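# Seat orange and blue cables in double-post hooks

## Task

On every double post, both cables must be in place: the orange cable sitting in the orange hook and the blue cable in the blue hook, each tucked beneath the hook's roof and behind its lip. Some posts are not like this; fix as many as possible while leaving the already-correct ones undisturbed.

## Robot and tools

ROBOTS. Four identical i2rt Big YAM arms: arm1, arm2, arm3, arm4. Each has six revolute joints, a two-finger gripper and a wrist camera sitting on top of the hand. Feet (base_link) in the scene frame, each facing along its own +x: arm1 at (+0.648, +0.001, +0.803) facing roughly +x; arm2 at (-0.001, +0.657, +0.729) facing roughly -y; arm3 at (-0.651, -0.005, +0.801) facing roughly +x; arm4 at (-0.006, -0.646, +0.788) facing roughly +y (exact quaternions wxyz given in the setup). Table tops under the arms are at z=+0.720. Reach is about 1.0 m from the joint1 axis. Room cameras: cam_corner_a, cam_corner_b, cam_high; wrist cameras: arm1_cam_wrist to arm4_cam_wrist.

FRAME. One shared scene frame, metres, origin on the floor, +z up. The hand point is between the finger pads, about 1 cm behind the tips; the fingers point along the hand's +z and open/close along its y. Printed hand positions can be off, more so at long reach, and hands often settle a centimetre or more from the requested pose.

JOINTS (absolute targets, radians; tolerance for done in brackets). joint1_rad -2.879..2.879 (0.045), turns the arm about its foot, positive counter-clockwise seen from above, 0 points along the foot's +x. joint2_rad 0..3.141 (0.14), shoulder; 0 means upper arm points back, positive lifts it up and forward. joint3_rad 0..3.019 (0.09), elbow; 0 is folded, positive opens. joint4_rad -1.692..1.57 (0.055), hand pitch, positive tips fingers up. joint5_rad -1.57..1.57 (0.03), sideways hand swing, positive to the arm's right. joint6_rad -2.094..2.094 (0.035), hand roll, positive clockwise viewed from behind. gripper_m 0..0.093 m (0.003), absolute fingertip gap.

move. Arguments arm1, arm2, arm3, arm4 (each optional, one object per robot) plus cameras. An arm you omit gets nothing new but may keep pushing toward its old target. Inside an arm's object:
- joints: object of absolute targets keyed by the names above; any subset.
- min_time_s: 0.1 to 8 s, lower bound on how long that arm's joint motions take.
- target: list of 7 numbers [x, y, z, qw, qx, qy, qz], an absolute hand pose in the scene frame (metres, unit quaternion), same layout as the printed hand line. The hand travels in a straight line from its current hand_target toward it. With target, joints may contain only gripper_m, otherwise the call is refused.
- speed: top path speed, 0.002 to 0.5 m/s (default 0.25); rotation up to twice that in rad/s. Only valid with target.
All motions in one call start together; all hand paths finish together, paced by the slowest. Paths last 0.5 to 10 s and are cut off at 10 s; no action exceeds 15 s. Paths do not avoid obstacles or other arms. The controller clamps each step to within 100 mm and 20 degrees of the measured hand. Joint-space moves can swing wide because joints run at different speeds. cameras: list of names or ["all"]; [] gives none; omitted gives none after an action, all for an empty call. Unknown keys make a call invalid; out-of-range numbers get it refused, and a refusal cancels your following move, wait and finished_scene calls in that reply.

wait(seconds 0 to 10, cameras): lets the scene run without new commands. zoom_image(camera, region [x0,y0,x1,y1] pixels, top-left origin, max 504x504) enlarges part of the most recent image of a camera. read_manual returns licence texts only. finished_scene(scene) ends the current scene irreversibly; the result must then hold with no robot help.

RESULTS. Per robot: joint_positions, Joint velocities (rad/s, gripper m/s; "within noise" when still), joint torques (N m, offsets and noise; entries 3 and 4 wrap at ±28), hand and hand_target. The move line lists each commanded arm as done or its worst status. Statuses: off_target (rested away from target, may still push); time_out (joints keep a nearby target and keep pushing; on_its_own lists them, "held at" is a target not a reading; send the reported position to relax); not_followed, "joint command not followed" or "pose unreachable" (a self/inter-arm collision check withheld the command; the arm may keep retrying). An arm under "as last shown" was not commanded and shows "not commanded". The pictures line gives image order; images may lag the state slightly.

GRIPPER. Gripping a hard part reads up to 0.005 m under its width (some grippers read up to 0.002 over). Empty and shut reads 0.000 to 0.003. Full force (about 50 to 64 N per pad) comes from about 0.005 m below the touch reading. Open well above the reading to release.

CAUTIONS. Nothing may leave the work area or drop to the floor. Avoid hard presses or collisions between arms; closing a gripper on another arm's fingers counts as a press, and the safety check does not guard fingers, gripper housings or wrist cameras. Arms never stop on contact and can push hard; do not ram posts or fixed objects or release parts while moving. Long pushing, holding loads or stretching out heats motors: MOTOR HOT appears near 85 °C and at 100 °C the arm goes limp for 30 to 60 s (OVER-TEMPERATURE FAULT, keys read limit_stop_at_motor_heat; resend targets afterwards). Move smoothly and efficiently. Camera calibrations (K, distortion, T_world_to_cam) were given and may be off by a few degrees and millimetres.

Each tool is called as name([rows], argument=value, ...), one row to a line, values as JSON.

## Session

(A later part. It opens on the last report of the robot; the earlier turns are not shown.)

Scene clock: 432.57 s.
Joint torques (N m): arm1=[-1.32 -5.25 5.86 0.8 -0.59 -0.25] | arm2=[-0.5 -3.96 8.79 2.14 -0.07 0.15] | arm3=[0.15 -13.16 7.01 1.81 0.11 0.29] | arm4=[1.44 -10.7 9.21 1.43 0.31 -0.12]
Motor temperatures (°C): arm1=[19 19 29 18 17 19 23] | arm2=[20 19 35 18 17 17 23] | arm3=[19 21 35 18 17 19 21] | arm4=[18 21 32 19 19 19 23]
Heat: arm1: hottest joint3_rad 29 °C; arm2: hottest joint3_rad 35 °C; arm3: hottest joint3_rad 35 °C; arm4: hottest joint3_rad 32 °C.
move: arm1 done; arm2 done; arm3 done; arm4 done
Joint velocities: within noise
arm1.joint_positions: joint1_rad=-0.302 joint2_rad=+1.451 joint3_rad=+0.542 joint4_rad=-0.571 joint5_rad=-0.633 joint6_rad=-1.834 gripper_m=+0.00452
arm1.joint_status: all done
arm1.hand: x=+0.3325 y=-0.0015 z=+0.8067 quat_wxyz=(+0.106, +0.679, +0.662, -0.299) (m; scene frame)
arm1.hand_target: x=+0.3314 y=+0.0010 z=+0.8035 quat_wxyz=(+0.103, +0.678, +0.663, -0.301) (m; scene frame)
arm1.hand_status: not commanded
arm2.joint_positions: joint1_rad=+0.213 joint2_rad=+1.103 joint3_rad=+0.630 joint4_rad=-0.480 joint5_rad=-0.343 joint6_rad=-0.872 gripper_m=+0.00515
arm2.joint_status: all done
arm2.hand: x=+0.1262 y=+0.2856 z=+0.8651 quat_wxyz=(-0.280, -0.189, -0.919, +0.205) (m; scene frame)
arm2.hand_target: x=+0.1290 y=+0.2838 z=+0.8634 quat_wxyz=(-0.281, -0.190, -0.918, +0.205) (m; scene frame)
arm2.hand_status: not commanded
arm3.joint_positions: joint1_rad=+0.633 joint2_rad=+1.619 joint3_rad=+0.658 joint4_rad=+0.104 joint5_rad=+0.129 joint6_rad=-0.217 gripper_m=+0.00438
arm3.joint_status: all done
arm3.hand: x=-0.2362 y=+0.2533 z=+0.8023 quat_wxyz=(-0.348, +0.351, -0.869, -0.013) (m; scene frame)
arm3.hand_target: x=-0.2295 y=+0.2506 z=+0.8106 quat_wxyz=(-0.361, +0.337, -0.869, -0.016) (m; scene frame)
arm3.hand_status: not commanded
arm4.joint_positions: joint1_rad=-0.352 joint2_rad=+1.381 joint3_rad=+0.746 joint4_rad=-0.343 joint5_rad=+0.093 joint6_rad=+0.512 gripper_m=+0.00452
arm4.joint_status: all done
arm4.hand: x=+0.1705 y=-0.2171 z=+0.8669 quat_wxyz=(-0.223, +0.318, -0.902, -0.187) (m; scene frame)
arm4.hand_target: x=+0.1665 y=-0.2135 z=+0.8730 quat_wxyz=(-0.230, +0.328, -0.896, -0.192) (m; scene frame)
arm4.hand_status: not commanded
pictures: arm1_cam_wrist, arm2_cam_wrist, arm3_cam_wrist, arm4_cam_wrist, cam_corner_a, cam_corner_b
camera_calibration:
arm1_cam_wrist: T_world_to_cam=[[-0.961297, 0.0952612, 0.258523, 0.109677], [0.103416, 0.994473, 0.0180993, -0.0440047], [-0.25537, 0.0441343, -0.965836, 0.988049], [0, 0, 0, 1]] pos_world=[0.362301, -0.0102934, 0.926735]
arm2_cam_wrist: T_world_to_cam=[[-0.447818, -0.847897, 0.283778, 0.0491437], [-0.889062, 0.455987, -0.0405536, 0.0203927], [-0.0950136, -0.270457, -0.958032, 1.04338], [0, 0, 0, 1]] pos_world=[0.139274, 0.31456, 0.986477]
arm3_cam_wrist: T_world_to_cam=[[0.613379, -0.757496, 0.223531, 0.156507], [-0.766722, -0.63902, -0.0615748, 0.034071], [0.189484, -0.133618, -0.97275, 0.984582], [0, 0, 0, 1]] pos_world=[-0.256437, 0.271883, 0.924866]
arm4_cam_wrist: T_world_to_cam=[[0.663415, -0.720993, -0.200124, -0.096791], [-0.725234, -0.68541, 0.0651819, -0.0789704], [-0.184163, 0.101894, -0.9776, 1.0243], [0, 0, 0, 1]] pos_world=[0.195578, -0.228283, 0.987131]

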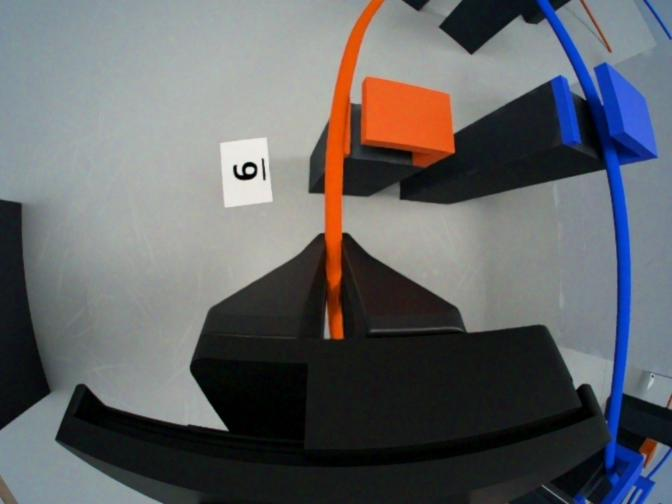

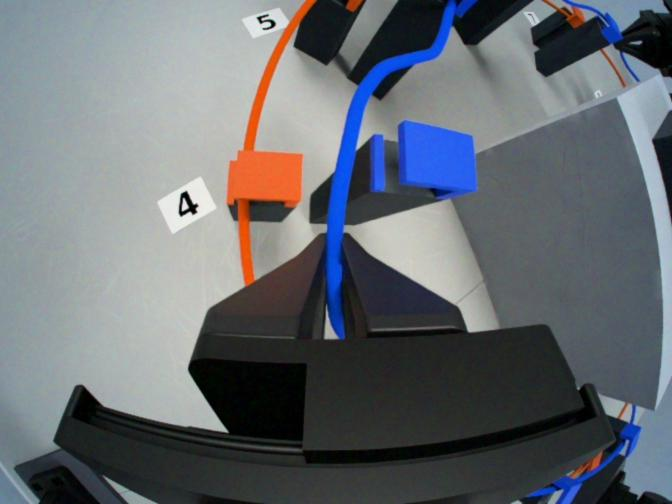

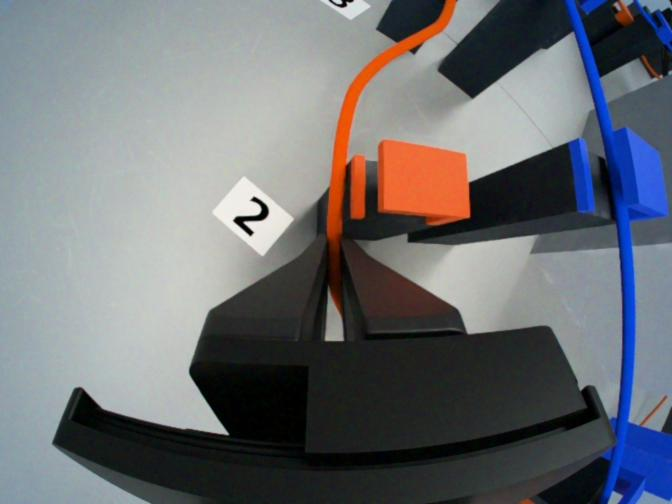

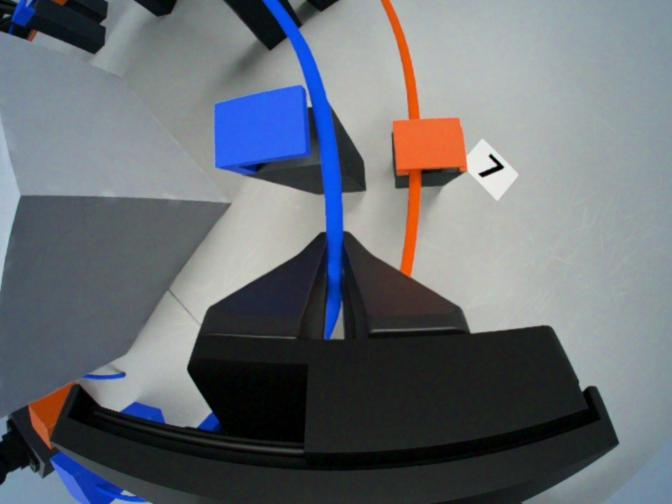

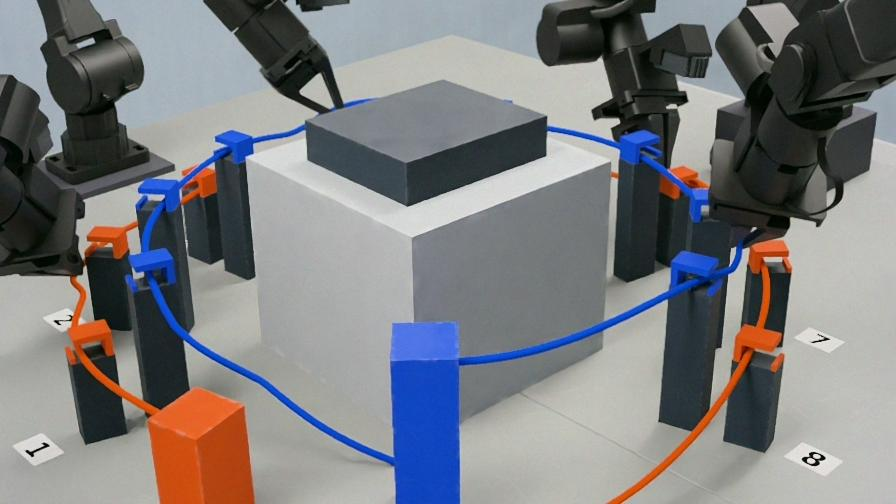

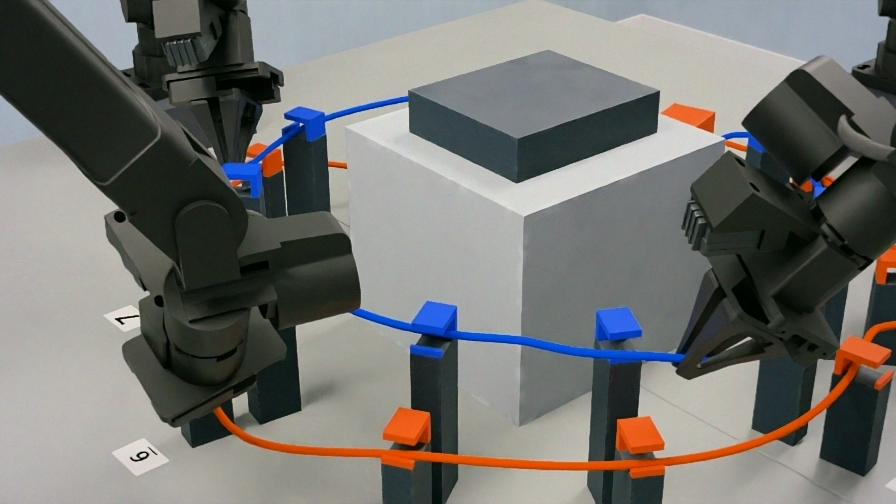

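move(arm1={"joints": {"joint1_rad": -0.268, "joint3_rad": 0.542, "joint4_rad": -0.507}, "min_time_s": 0.8}, arm2={"joints": {"joint1_rad": 0.172, "joint3_rad": 0.63, "joint4_rad": -0.426}, "min_time_s": 0.8}, arm3={"joints": {"joint2_rad": 1.584, "joint3_rad": 0.658}, "min_time_s": 0.8}, arm4={"joints": {"joint1_rad": -0.321, "joint3_rad": 0.746}, "min_time_s": 0.8}, cameras=["arm1_cam_wrist", "arm2_cam_wrist", "arm3_cam_wrist", "arm4_cam_wrist", "cam_corner_a", "cam_corner_b"])

zoom_image(camera="cam_corner_b", region=[560, 280, 720, 440])

zoom_image(camera="arm1_cam_wrist", region=[270, 70, 470, 270])

zoom_image(camera="arm2_cam_wrist", region=[250, 70, 490, 310])

zoom_image(camera="arm3_cam_wrist", region=[270, 70, 510, 310])

zoom_image(camera="arm4_cam_wrist", region=[200, 70, 400, 270])

zoom_image(camera="cam_corner_a", region=[50, 200, 150, 370])

zoom_image(camera="cam_corner_a", region=[640, 130, 800, 330])

Scene clock: 510.97 s.
Joint torques (N m): arm1=[-0.09 -5.3 5.93 0.84 -0.59 -0.24] | arm2=[-1.73 -4.13 8.77 2.17 -0.06 0.15] | arm3=[0.15 -13.22 7.2 1.84 0.11 0.28] | arm4=[1.73 -10.64 9.21 1.46 0.28 -0.12]
Motor temperatures (°C): arm1=[19 19 29 18 17 19 23] | arm2=[20 19 35 18 17 17 23] | arm3=[19 22 35 19 17 19 21] | arm4=[18 22 31 19 19 19 23]
Heat: arm1: hottest joint3_rad 29 °C; arm2: hottest joint3_rad 35 °C; arm3: hottest joint3_rad 35 °C; arm4: hottest joint3_rad 31 °C.
move: arm1 done; arm2 done; arm3 done; arm4 done
Joint velocities: within noise
arm1.joint_positions: joint1_rad=-0.276 joint2_rad=+1.451 joint3_rad=+0.542 joint4_rad=-0.521 joint5_rad=-0.633 joint6_rad=-1.834 gripper_m=+0.00452
arm1.joint_status: all done
arm1.hand: x=+0.3225 y=-0.0066 z=+0.8080 quat_wxyz=(+0.089, +0.664, +0.675, -0.309) (m; scene frame)
arm1.hand_target: x=+0.3215 y=-0.0089 z=+0.8049 quat_wxyz=(+0.088, +0.657, +0.682, -0.309) (m; scene frame)
arm1.hand_status: not commanded
arm2.joint_positions: joint1_rad=+0.183 joint2_rad=+1.103 joint3_rad=+0.630 joint4_rad=-0.439 joint5_rad=-0.343 joint6_rad=-0.872 gripper_m=+0.00515
arm2.joint_status: all done
arm2.hand: x=+0.1160 y=+0.2742 z=+0.8709 quat_wxyz=(-0.284, -0.198, -0.910, +0.227) (m; scene frame)
arm2.hand_target: x=+0.1116 y=+0.2701 z=+0.8692 quat_wxyz=(-0.283, -0.207, -0.908, +0.229) (m; scene frame)
arm2.hand_status: not commanded
arm3.joint_positions: joint1_rad=+0.633 joint2_rad=+1.597 joint3_rad=+0.658 joint4_rad=+0.104 joint5_rad=+0.129 joint6_rad=-0.217 gripper_m=+0.00438
arm3.joint_status: all done
arm3.hand: x=-0.2339 y=+0.2548 z=+0.8124 quat_wxyz=(-0.358, +0.349, -0.866, -0.015) (m; scene frame)
arm3.hand_target: x=-0.2273 y=+0.2519 z=+0.8211 quat_wxyz=(-0.371, +0.335, -0.866, -0.018) (m; scene frame)
arm3.hand_status: not commanded
arm4.joint_positions: joint1_rad=-0.335 joint2_rad=+1.381 joint3_rad=+0.746 joint4_rad=-0.343 joint5_rad=+0.094 joint6_rad=+0.511 gripper_m=+0.00452
arm4.joint_status: all done
arm4.hand: x=+0.1630 y=-0.2141 z=+0.8668 quat_wxyz=(-0.221, +0.326, -0.899, -0.189) (m; scene frame)
arm4.hand_target: x=+0.1581 y=-0.2102 z=+0.8730 quat_wxyz=(-0.228, +0.337, -0.893, -0.194) (m; scene frame)
arm4.hand_status: not commanded
pictures: arm1_cam_wrist, arm2_cam_wrist, arm3_cam_wrist, arm4_cam_wrist, cam_corner_a, cam_corner_b
camera_calibration:
arm1_cam_wrist: T_world_to_cam=[[-0.949908, 0.0664178, 0.30539, 0.058537], [0.0790445, 0.996445, 0.0291538, -0.0389927], [-0.302368, 0.0518329, -0.951781, 0.990917], [0, 0, 0, 1]] pos_world=[0.358309, -0.0163959, 0.926396]
arm2_cam_wrist: T_world_to_cam=[[-0.475762, -0.821616, 0.314003, 0.00290954], [-0.874211, 0.481065, -0.0658146, 0.0301773], [-0.0969815, -0.305817, -0.947138, 1.04529], [0, 0, 0, 1]] pos_world=[0.129139, 0.30754, 0.991103]
arm3_cam_wrist: T_world_to_cam=[[0.609163, -0.760447, 0.225035, 0.152475], [-0.76561, -0.637908, -0.0831583, 0.0548516], [0.206789, -0.121632, -0.970796, 0.993522], [0, 0, 0, 1]] pos_world=[-0.256337, 0.271784, 0.934756]
arm4_cam_wrist: T_world_to_cam=[[0.676399, -0.709134, -0.199029, -0.0901614], [-0.712934, -0.698226, 0.0648528, -0.0868718], [-0.184956, 0.098028, -0.977845, 1.02209], [0, 0, 0, 1]] pos_world=[0.188092, -0.224786, 0.987131]

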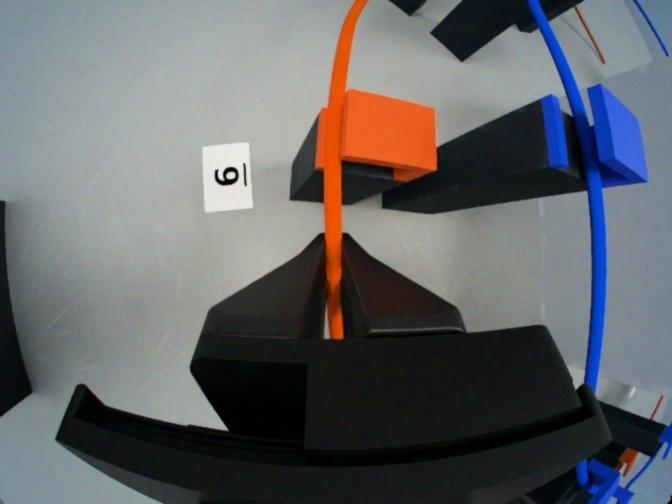

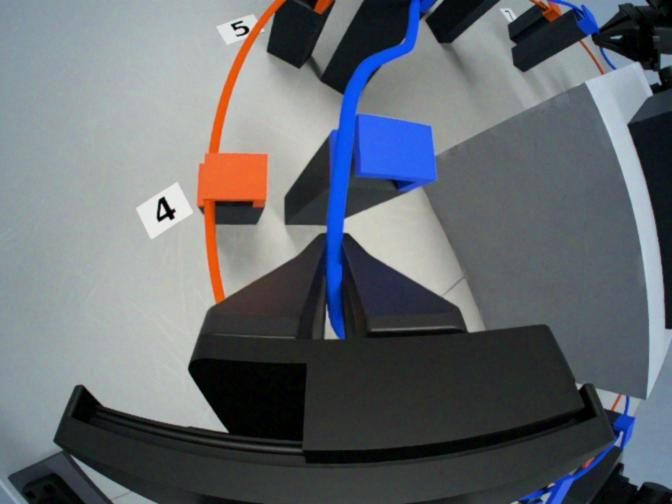

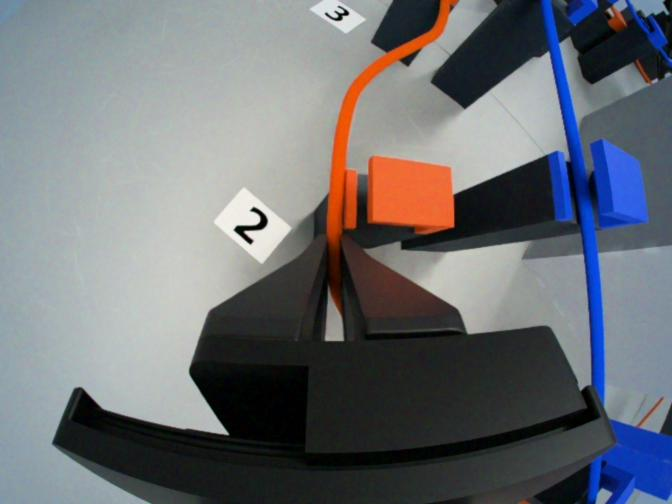

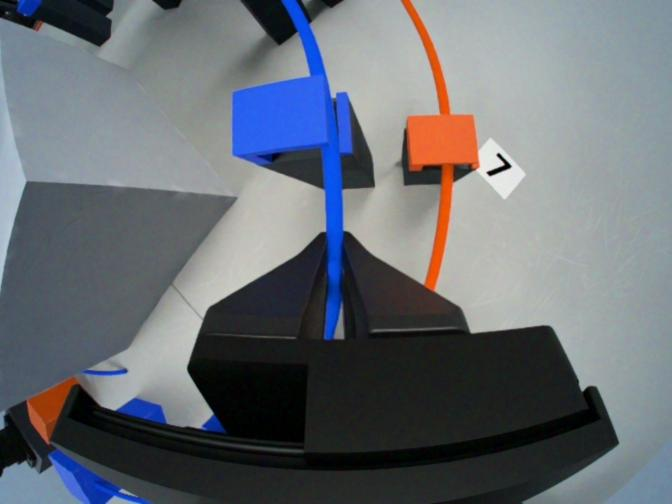

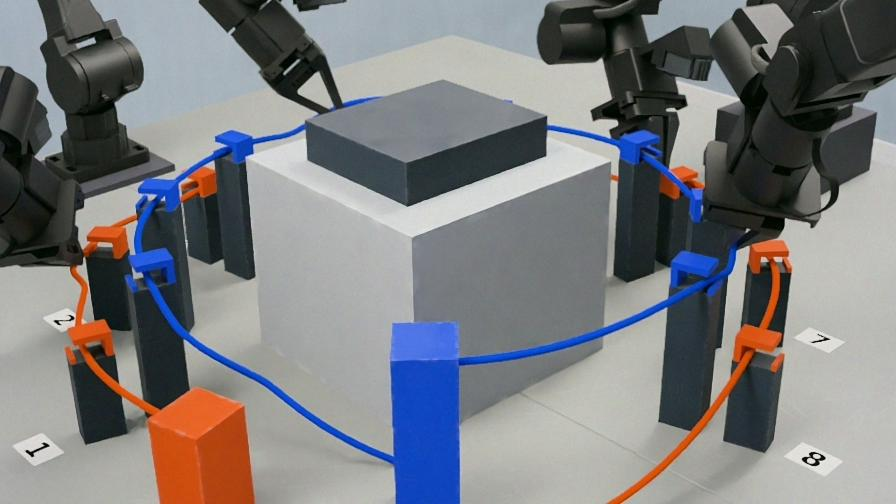

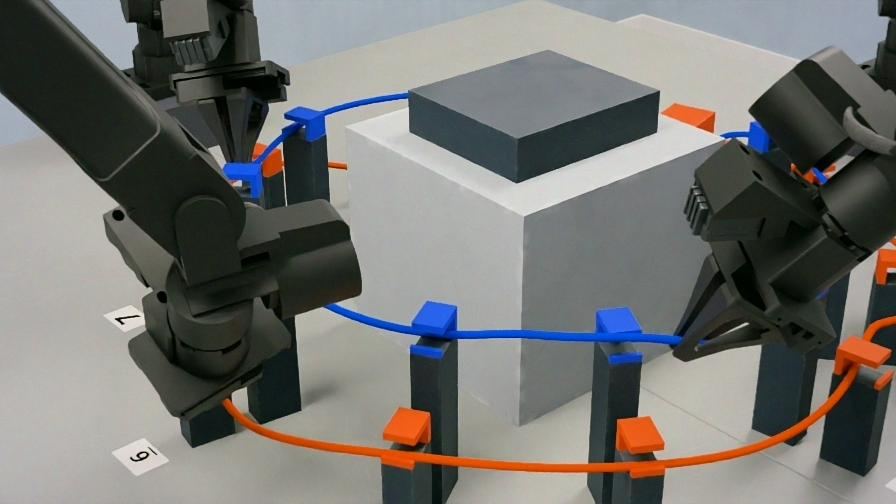

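Scaled by 3.150 from the camera's 896x504 image, which has a finer 1280x720 frame.

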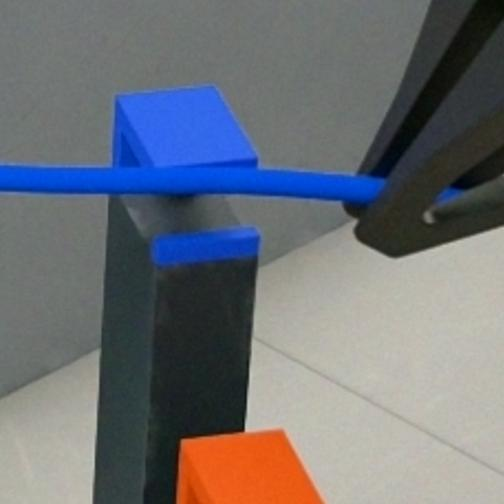

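Scaled by 2.520 from the camera's 672x504 image, which has a finer 960x720 frame.

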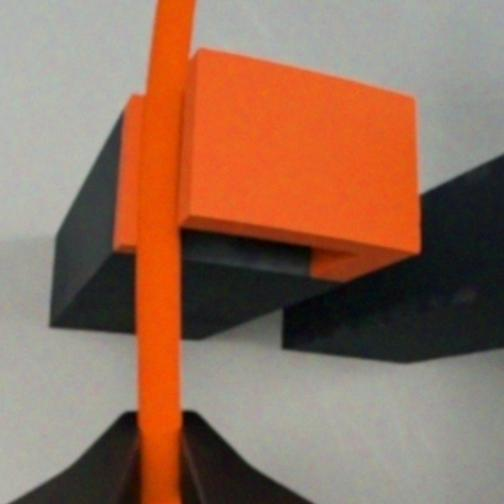

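Scaled by 2.100 from the camera's 672x504 image, which has a finer 960x720 frame.

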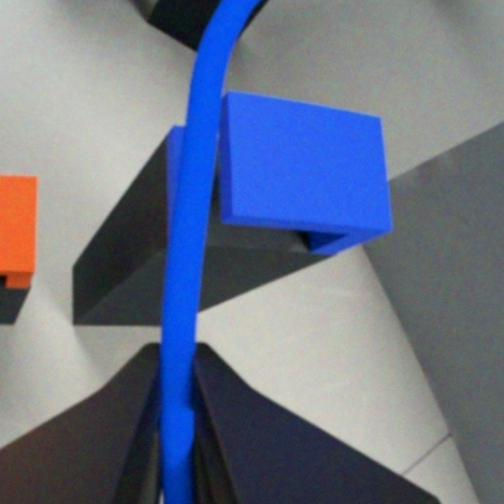

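Scaled by 2.100 from the camera's 672x504 image, which has a finer 960x720 frame.

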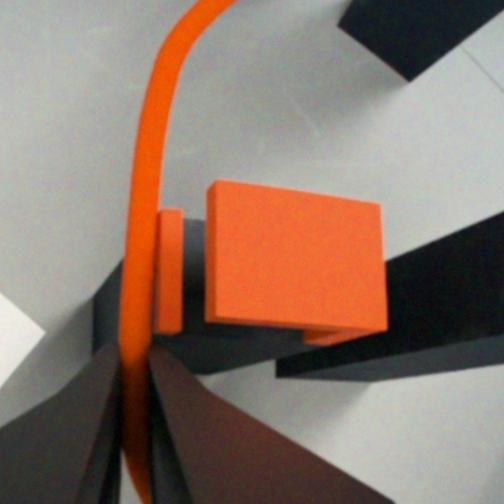

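Scaled by 2.520 from the camera's 672x504 image, which has a finer 960x720 frame.

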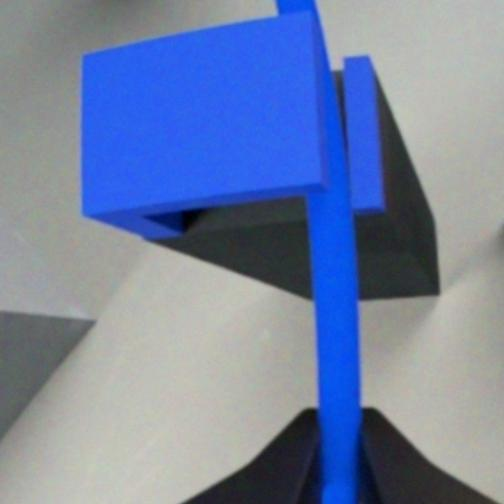

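Scaled by 2.965 from the camera's 896x504 image, which has a finer 1280x720 frame.

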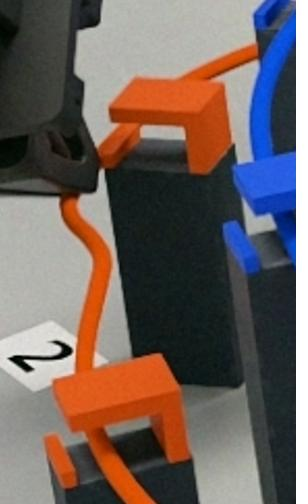

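Scaled by 2.520 from the camera's 896x504 image, which has a finer 1280x720 frame.

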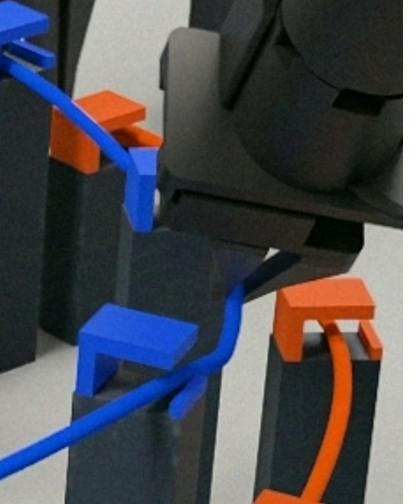

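move(arm1={"joints": {"joint1_rad": -0.256, "joint2_rad": 1.475, "joint3_rad": 0.542, "joint4_rad": -0.467}, "min_time_s": 0.8}, arm2={"joints": {"joint1_rad": 0.1555, "joint2_rad": 1.127, "joint3_rad": 0.63, "joint4_rad": -0.402}, "min_time_s": 0.8}, arm3={"joints": {"joint1_rad": 0.608, "joint2_rad": 1.573, "joint3_rad": 0.658}, "min_time_s": 0.8}, arm4={"joints": {"joint1_rad": -0.31, "joint2_rad": 1.41, "joint3_rad": 0.746}, "min_time_s": 0.8}, cameras=["arm1_cam_wrist", "arm2_cam_wrist", "arm3_cam_wrist", "arm4_cam_wrist", "cam_corner_a", "cam_corner_b"])

zoom_image(camera="cam_corner_b", region=[560, 280, 720, 440])

zoom_image(camera="arm1_cam_wrist", region=[270, 70, 470, 270])

zoom_image(camera="arm2_cam_wrist", region=[250, 70, 490, 310])

zoom_image(camera="arm3_cam_wrist", region=[270, 70, 510, 310])

zoom_image(camera="arm4_cam_wrist", region=[200, 70, 400, 270])

zoom_image(camera="cam_corner_a", region=[50, 200, 150, 370])

zoom_image(camera="cam_corner_a", region=[640, 130, 800, 330])

Scene clock: 545.70 s.
Joint torques (N m): arm1=[-0.09 -5.42 5.89 0.98 -0.59 -0.24] | arm2=[-2.08 -3.9 8.76 2.28 -0.06 0.17] | arm3=[-0.38 -13.33 7.27 1.84 0.22 0.29] | arm4=[1.44 -8.94 9.13 1.39 0.25 -0.11]
Motor temperatures (°C): arm1=[19 19 29 18 17 19 23] | arm2=[20 19 35 18 17 17 24] | arm3=[19 22 35 19 17 19 22] | arm4=[18 22 31 19 19 19 24]
Heat: arm1: hottest joint3_rad 29 °C; arm2: hottest joint3_rad 35 °C; arm3: hottest joint3_rad 35 °C; arm4: hottest joint3_rad 31 °C.
move: arm1 done; arm2 done; arm3 done; arm4 done
Joint velocities: within noise
arm1.joint_positions: joint1_rad=-0.264 joint2_rad=+1.463 joint3_rad=+0.542 joint4_rad=-0.482 joint5_rad=-0.633 joint6_rad=-1.834 gripper_m=+0.00452
arm1.joint_status: all done
arm1.hand: x=+0.3161 y=-0.0086 z=+0.8060 quat_wxyz=(+0.079, +0.656, +0.682, -0.314) (m; scene frame)
arm1.hand_target: x=+0.3150 y=-0.0110 z=+0.8028 quat_wxyz=(+0.078, +0.649, +0.688, -0.315) (m; scene frame)
arm1.hand_status: not commanded
arm2.joint_positions: joint1_rad=+0.171 joint2_rad=+1.115 joint3_rad=+0.630 joint4_rad=-0.418 joint5_rad=-0.343 joint6_rad=-0.872 gripper_m=+0.00515
arm2.joint_status: all done
arm2.hand: x=+0.1118 y=+0.2688 z=+0.8694 quat_wxyz=(-0.284, -0.203, -0.908, +0.232) (m; scene frame)
arm2.hand_target: x=+0.1057 y=+0.2638 z=+0.8673 quat_wxyz=(-0.283, -0.214, -0.905, +0.236) (m; scene frame)
arm2.hand_status: not commanded
arm3.joint_positions: joint1_rad=+0.626 joint2_rad=+1.589 joint3_rad=+0.658 joint4_rad=+0.104 joint5_rad=+0.126 joint6_rad=-0.217 gripper_m=+0.00438
arm3.joint_status: all done
arm3.hand: x=-0.2317 y=+0.2531 z=+0.8160 quat_wxyz=(-0.361, +0.346, -0.866, -0.016) (m; scene frame)
arm3.hand_target: x=-0.2230 y=+0.2471 z=+0.8262 quat_wxyz=(-0.376, +0.328, -0.866, -0.017) (m; scene frame)
arm3.hand_status: not commanded
arm4.joint_positions: joint1_rad=-0.324 joint2_rad=+1.399 joint3_rad=+0.746 joint4_rad=-0.343 joint5_rad=+0.094 joint6_rad=+0.511 gripper_m=+0.00452
arm4.joint_status: all done
arm4.hand: x=+0.1584 y=-0.2134 z=+0.8589 quat_wxyz=(-0.215, +0.332, -0.900, -0.183) (m; scene frame)
arm4.hand_target: x=+0.1528 y=-0.2107 z=+0.8549 quat_wxyz=(-0.214, +0.345, -0.896, -0.180) (m; scene frame)
arm4.hand_status: not commanded
pictures: arm1_cam_wrist, arm2_cam_wrist, arm3_cam_wrist, arm4_cam_wrist, cam_corner_a, cam_corner_b
camera_calibration:
arm1_cam_wrist: T_world_to_cam=[[-0.942245, 0.0525081, 0.330784, 0.0301299], [0.0679049, 0.997072, 0.0351549, -0.0376282], [-0.327969, 0.0555863, -0.943052, 0.988253], [0, 0, 0, 1]] pos_world=[0.355062, -0.0189975, 0.92333]
arm2_cam_wrist: T_world_to_cam=[[-0.486281, -0.812957, 0.320361, -0.00969116], [-0.868123, 0.491211, -0.0712264, 0.0303135], [-0.0994611, -0.312749, -0.944614, 1.04185], [0, 0, 0, 1]] pos_world=[0.125227, 0.303068, 0.989408]
arm3_cam_wrist: T_world_to_cam=[[0.604698, -0.764563, 0.223122, 0.150635], [-0.767924, -0.634001, -0.0913004, 0.0608414], [0.211264, -0.116132, -0.970505, 0.995776], [0, 0, 0, 1]] pos_world=[-0.254739, 0.269385, 0.938351]
arm4_cam_wrist: T_world_to_cam=[[0.682372, -0.705664, -0.190804, -0.0953001], [-0.705492, -0.704084, 0.0809128, -0.105398], [-0.19144, 0.0793983, -0.978288, 1.01085], [0, 0, 0, 1]] pos_world=[0.184189, -0.221719, 0.979244]

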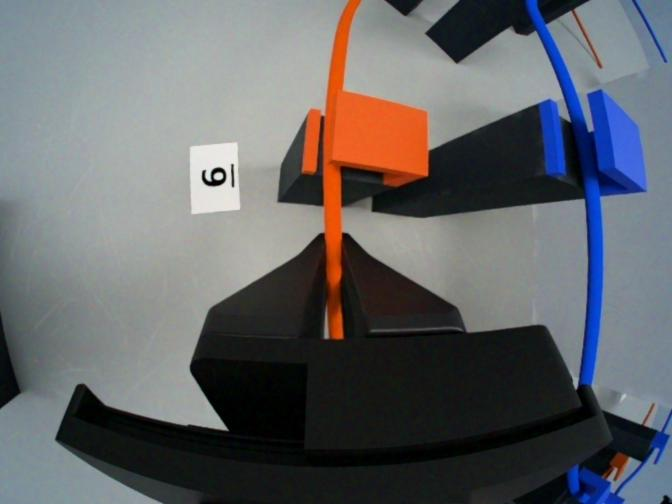

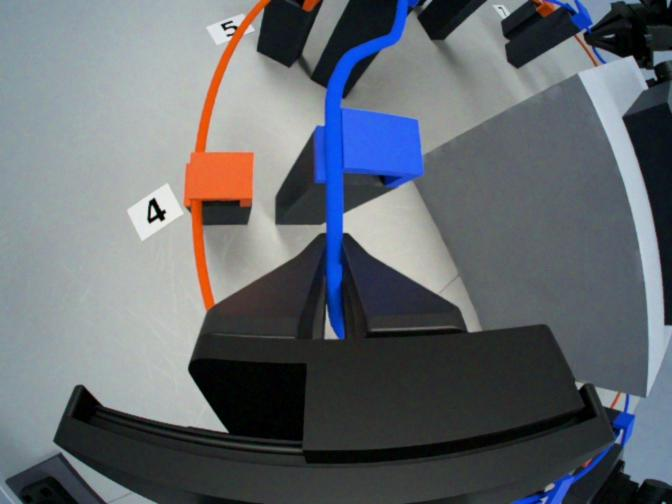

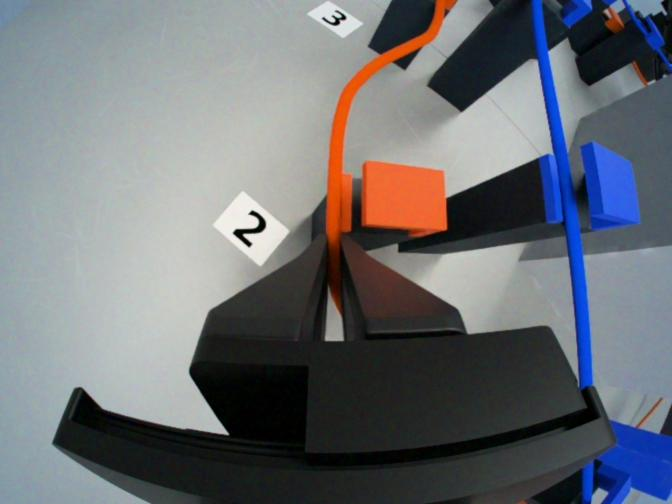

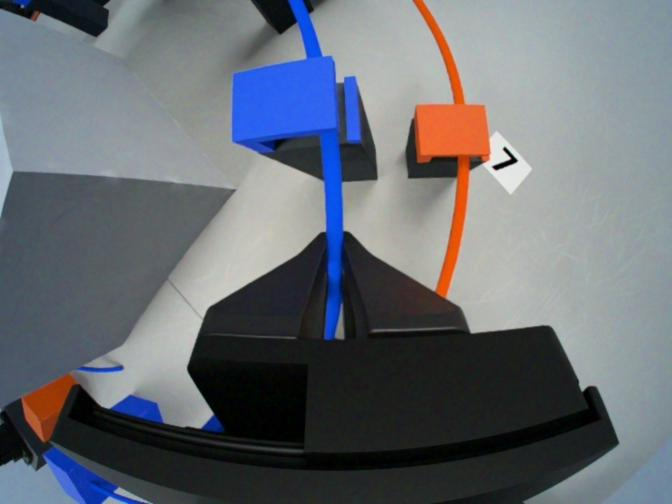

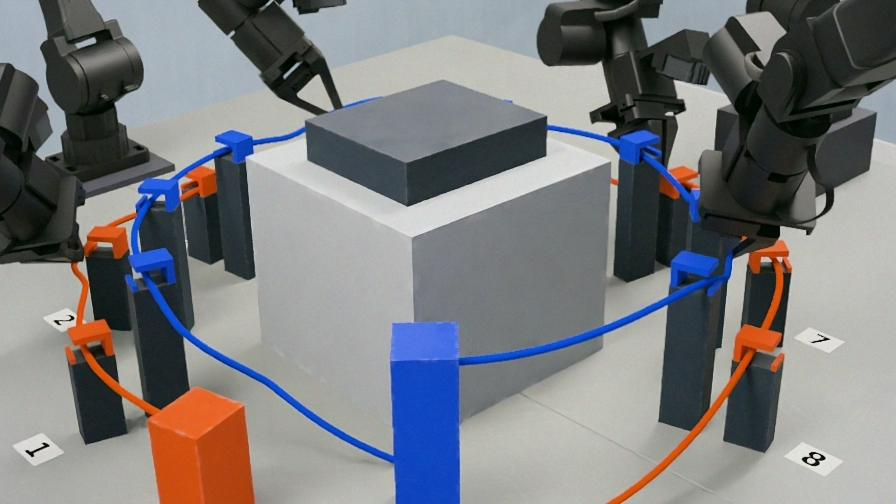

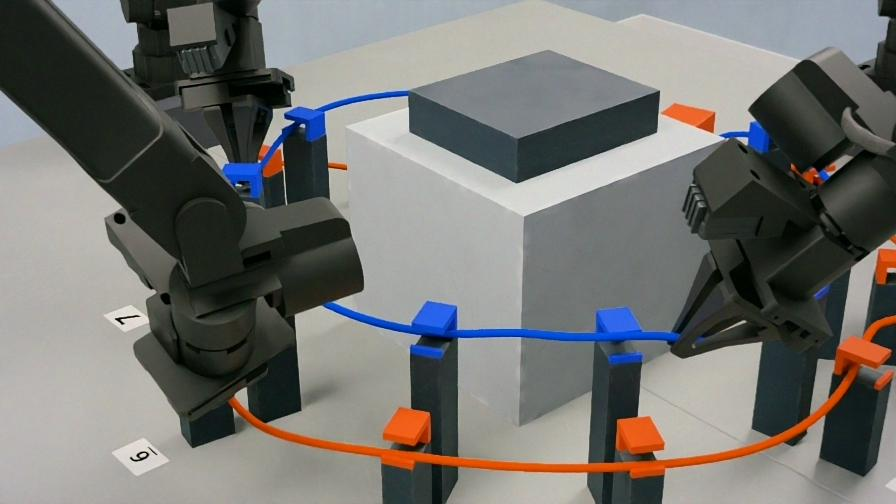

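Scaled by 3.150 from the camera's 896x504 image, which has a finer 1280x720 frame.

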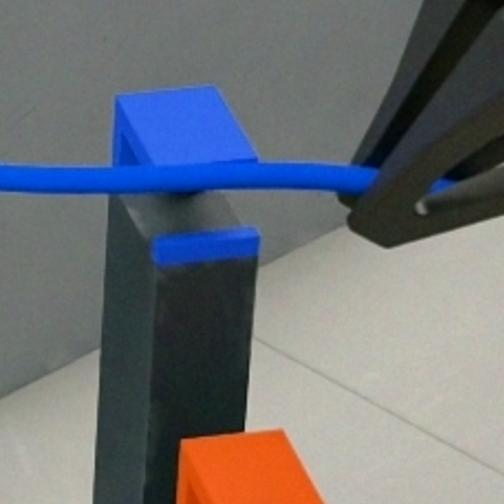

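Scaled by 2.520 from the camera's 672x504 image, which has a finer 960x720 frame.

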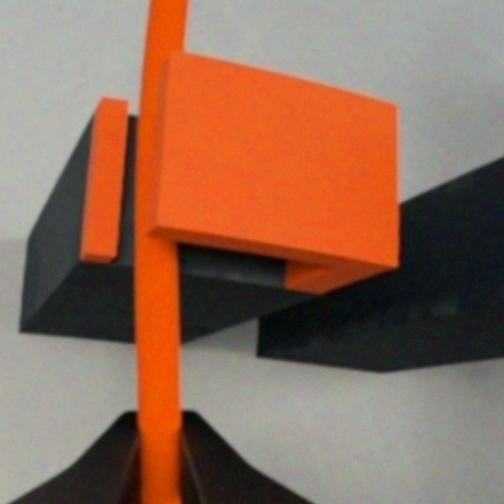

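Scaled by 2.100 from the camera's 672x504 image, which has a finer 960x720 frame.

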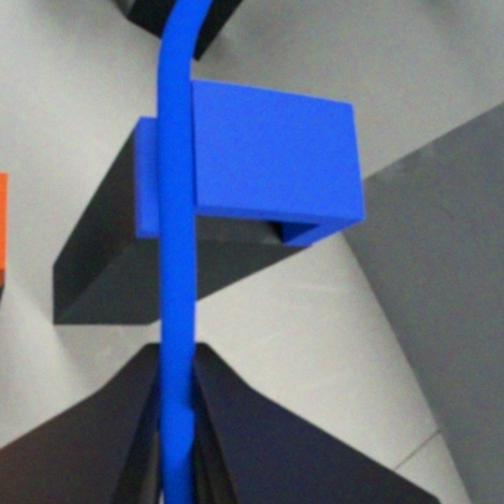

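Scaled by 2.100 from the camera's 672x504 image, which has a finer 960x720 frame.

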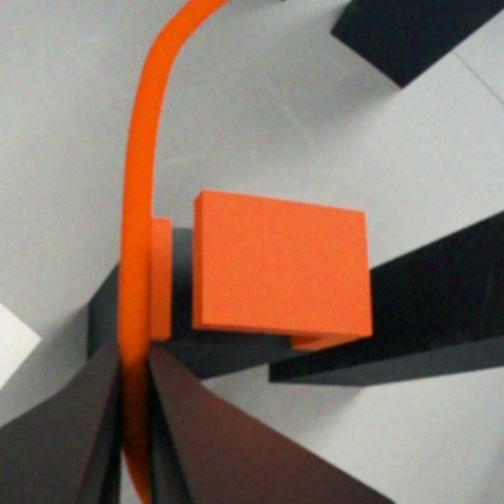

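Scaled by 2.520 from the camera's 672x504 image, which has a finer 960x720 frame.

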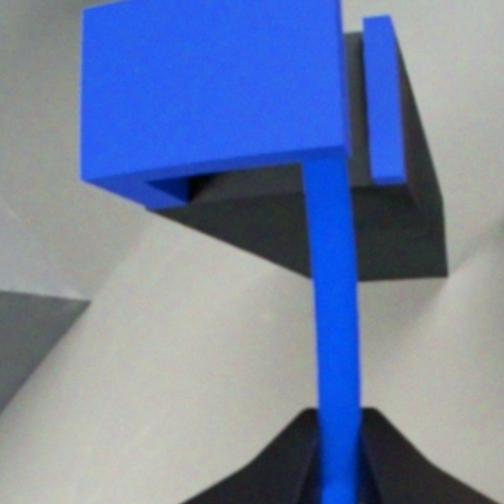

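Scaled by 2.965 from the camera's 896x504 image, which has a finer 1280x720 frame.

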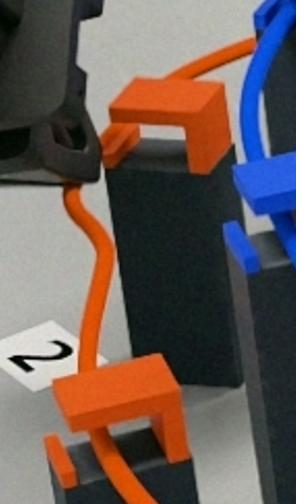

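Scaled by 2.520 from the camera's 896x504 image, which has a finer 1280x720 frame.

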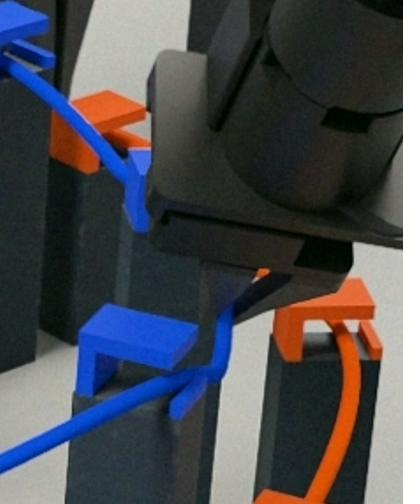

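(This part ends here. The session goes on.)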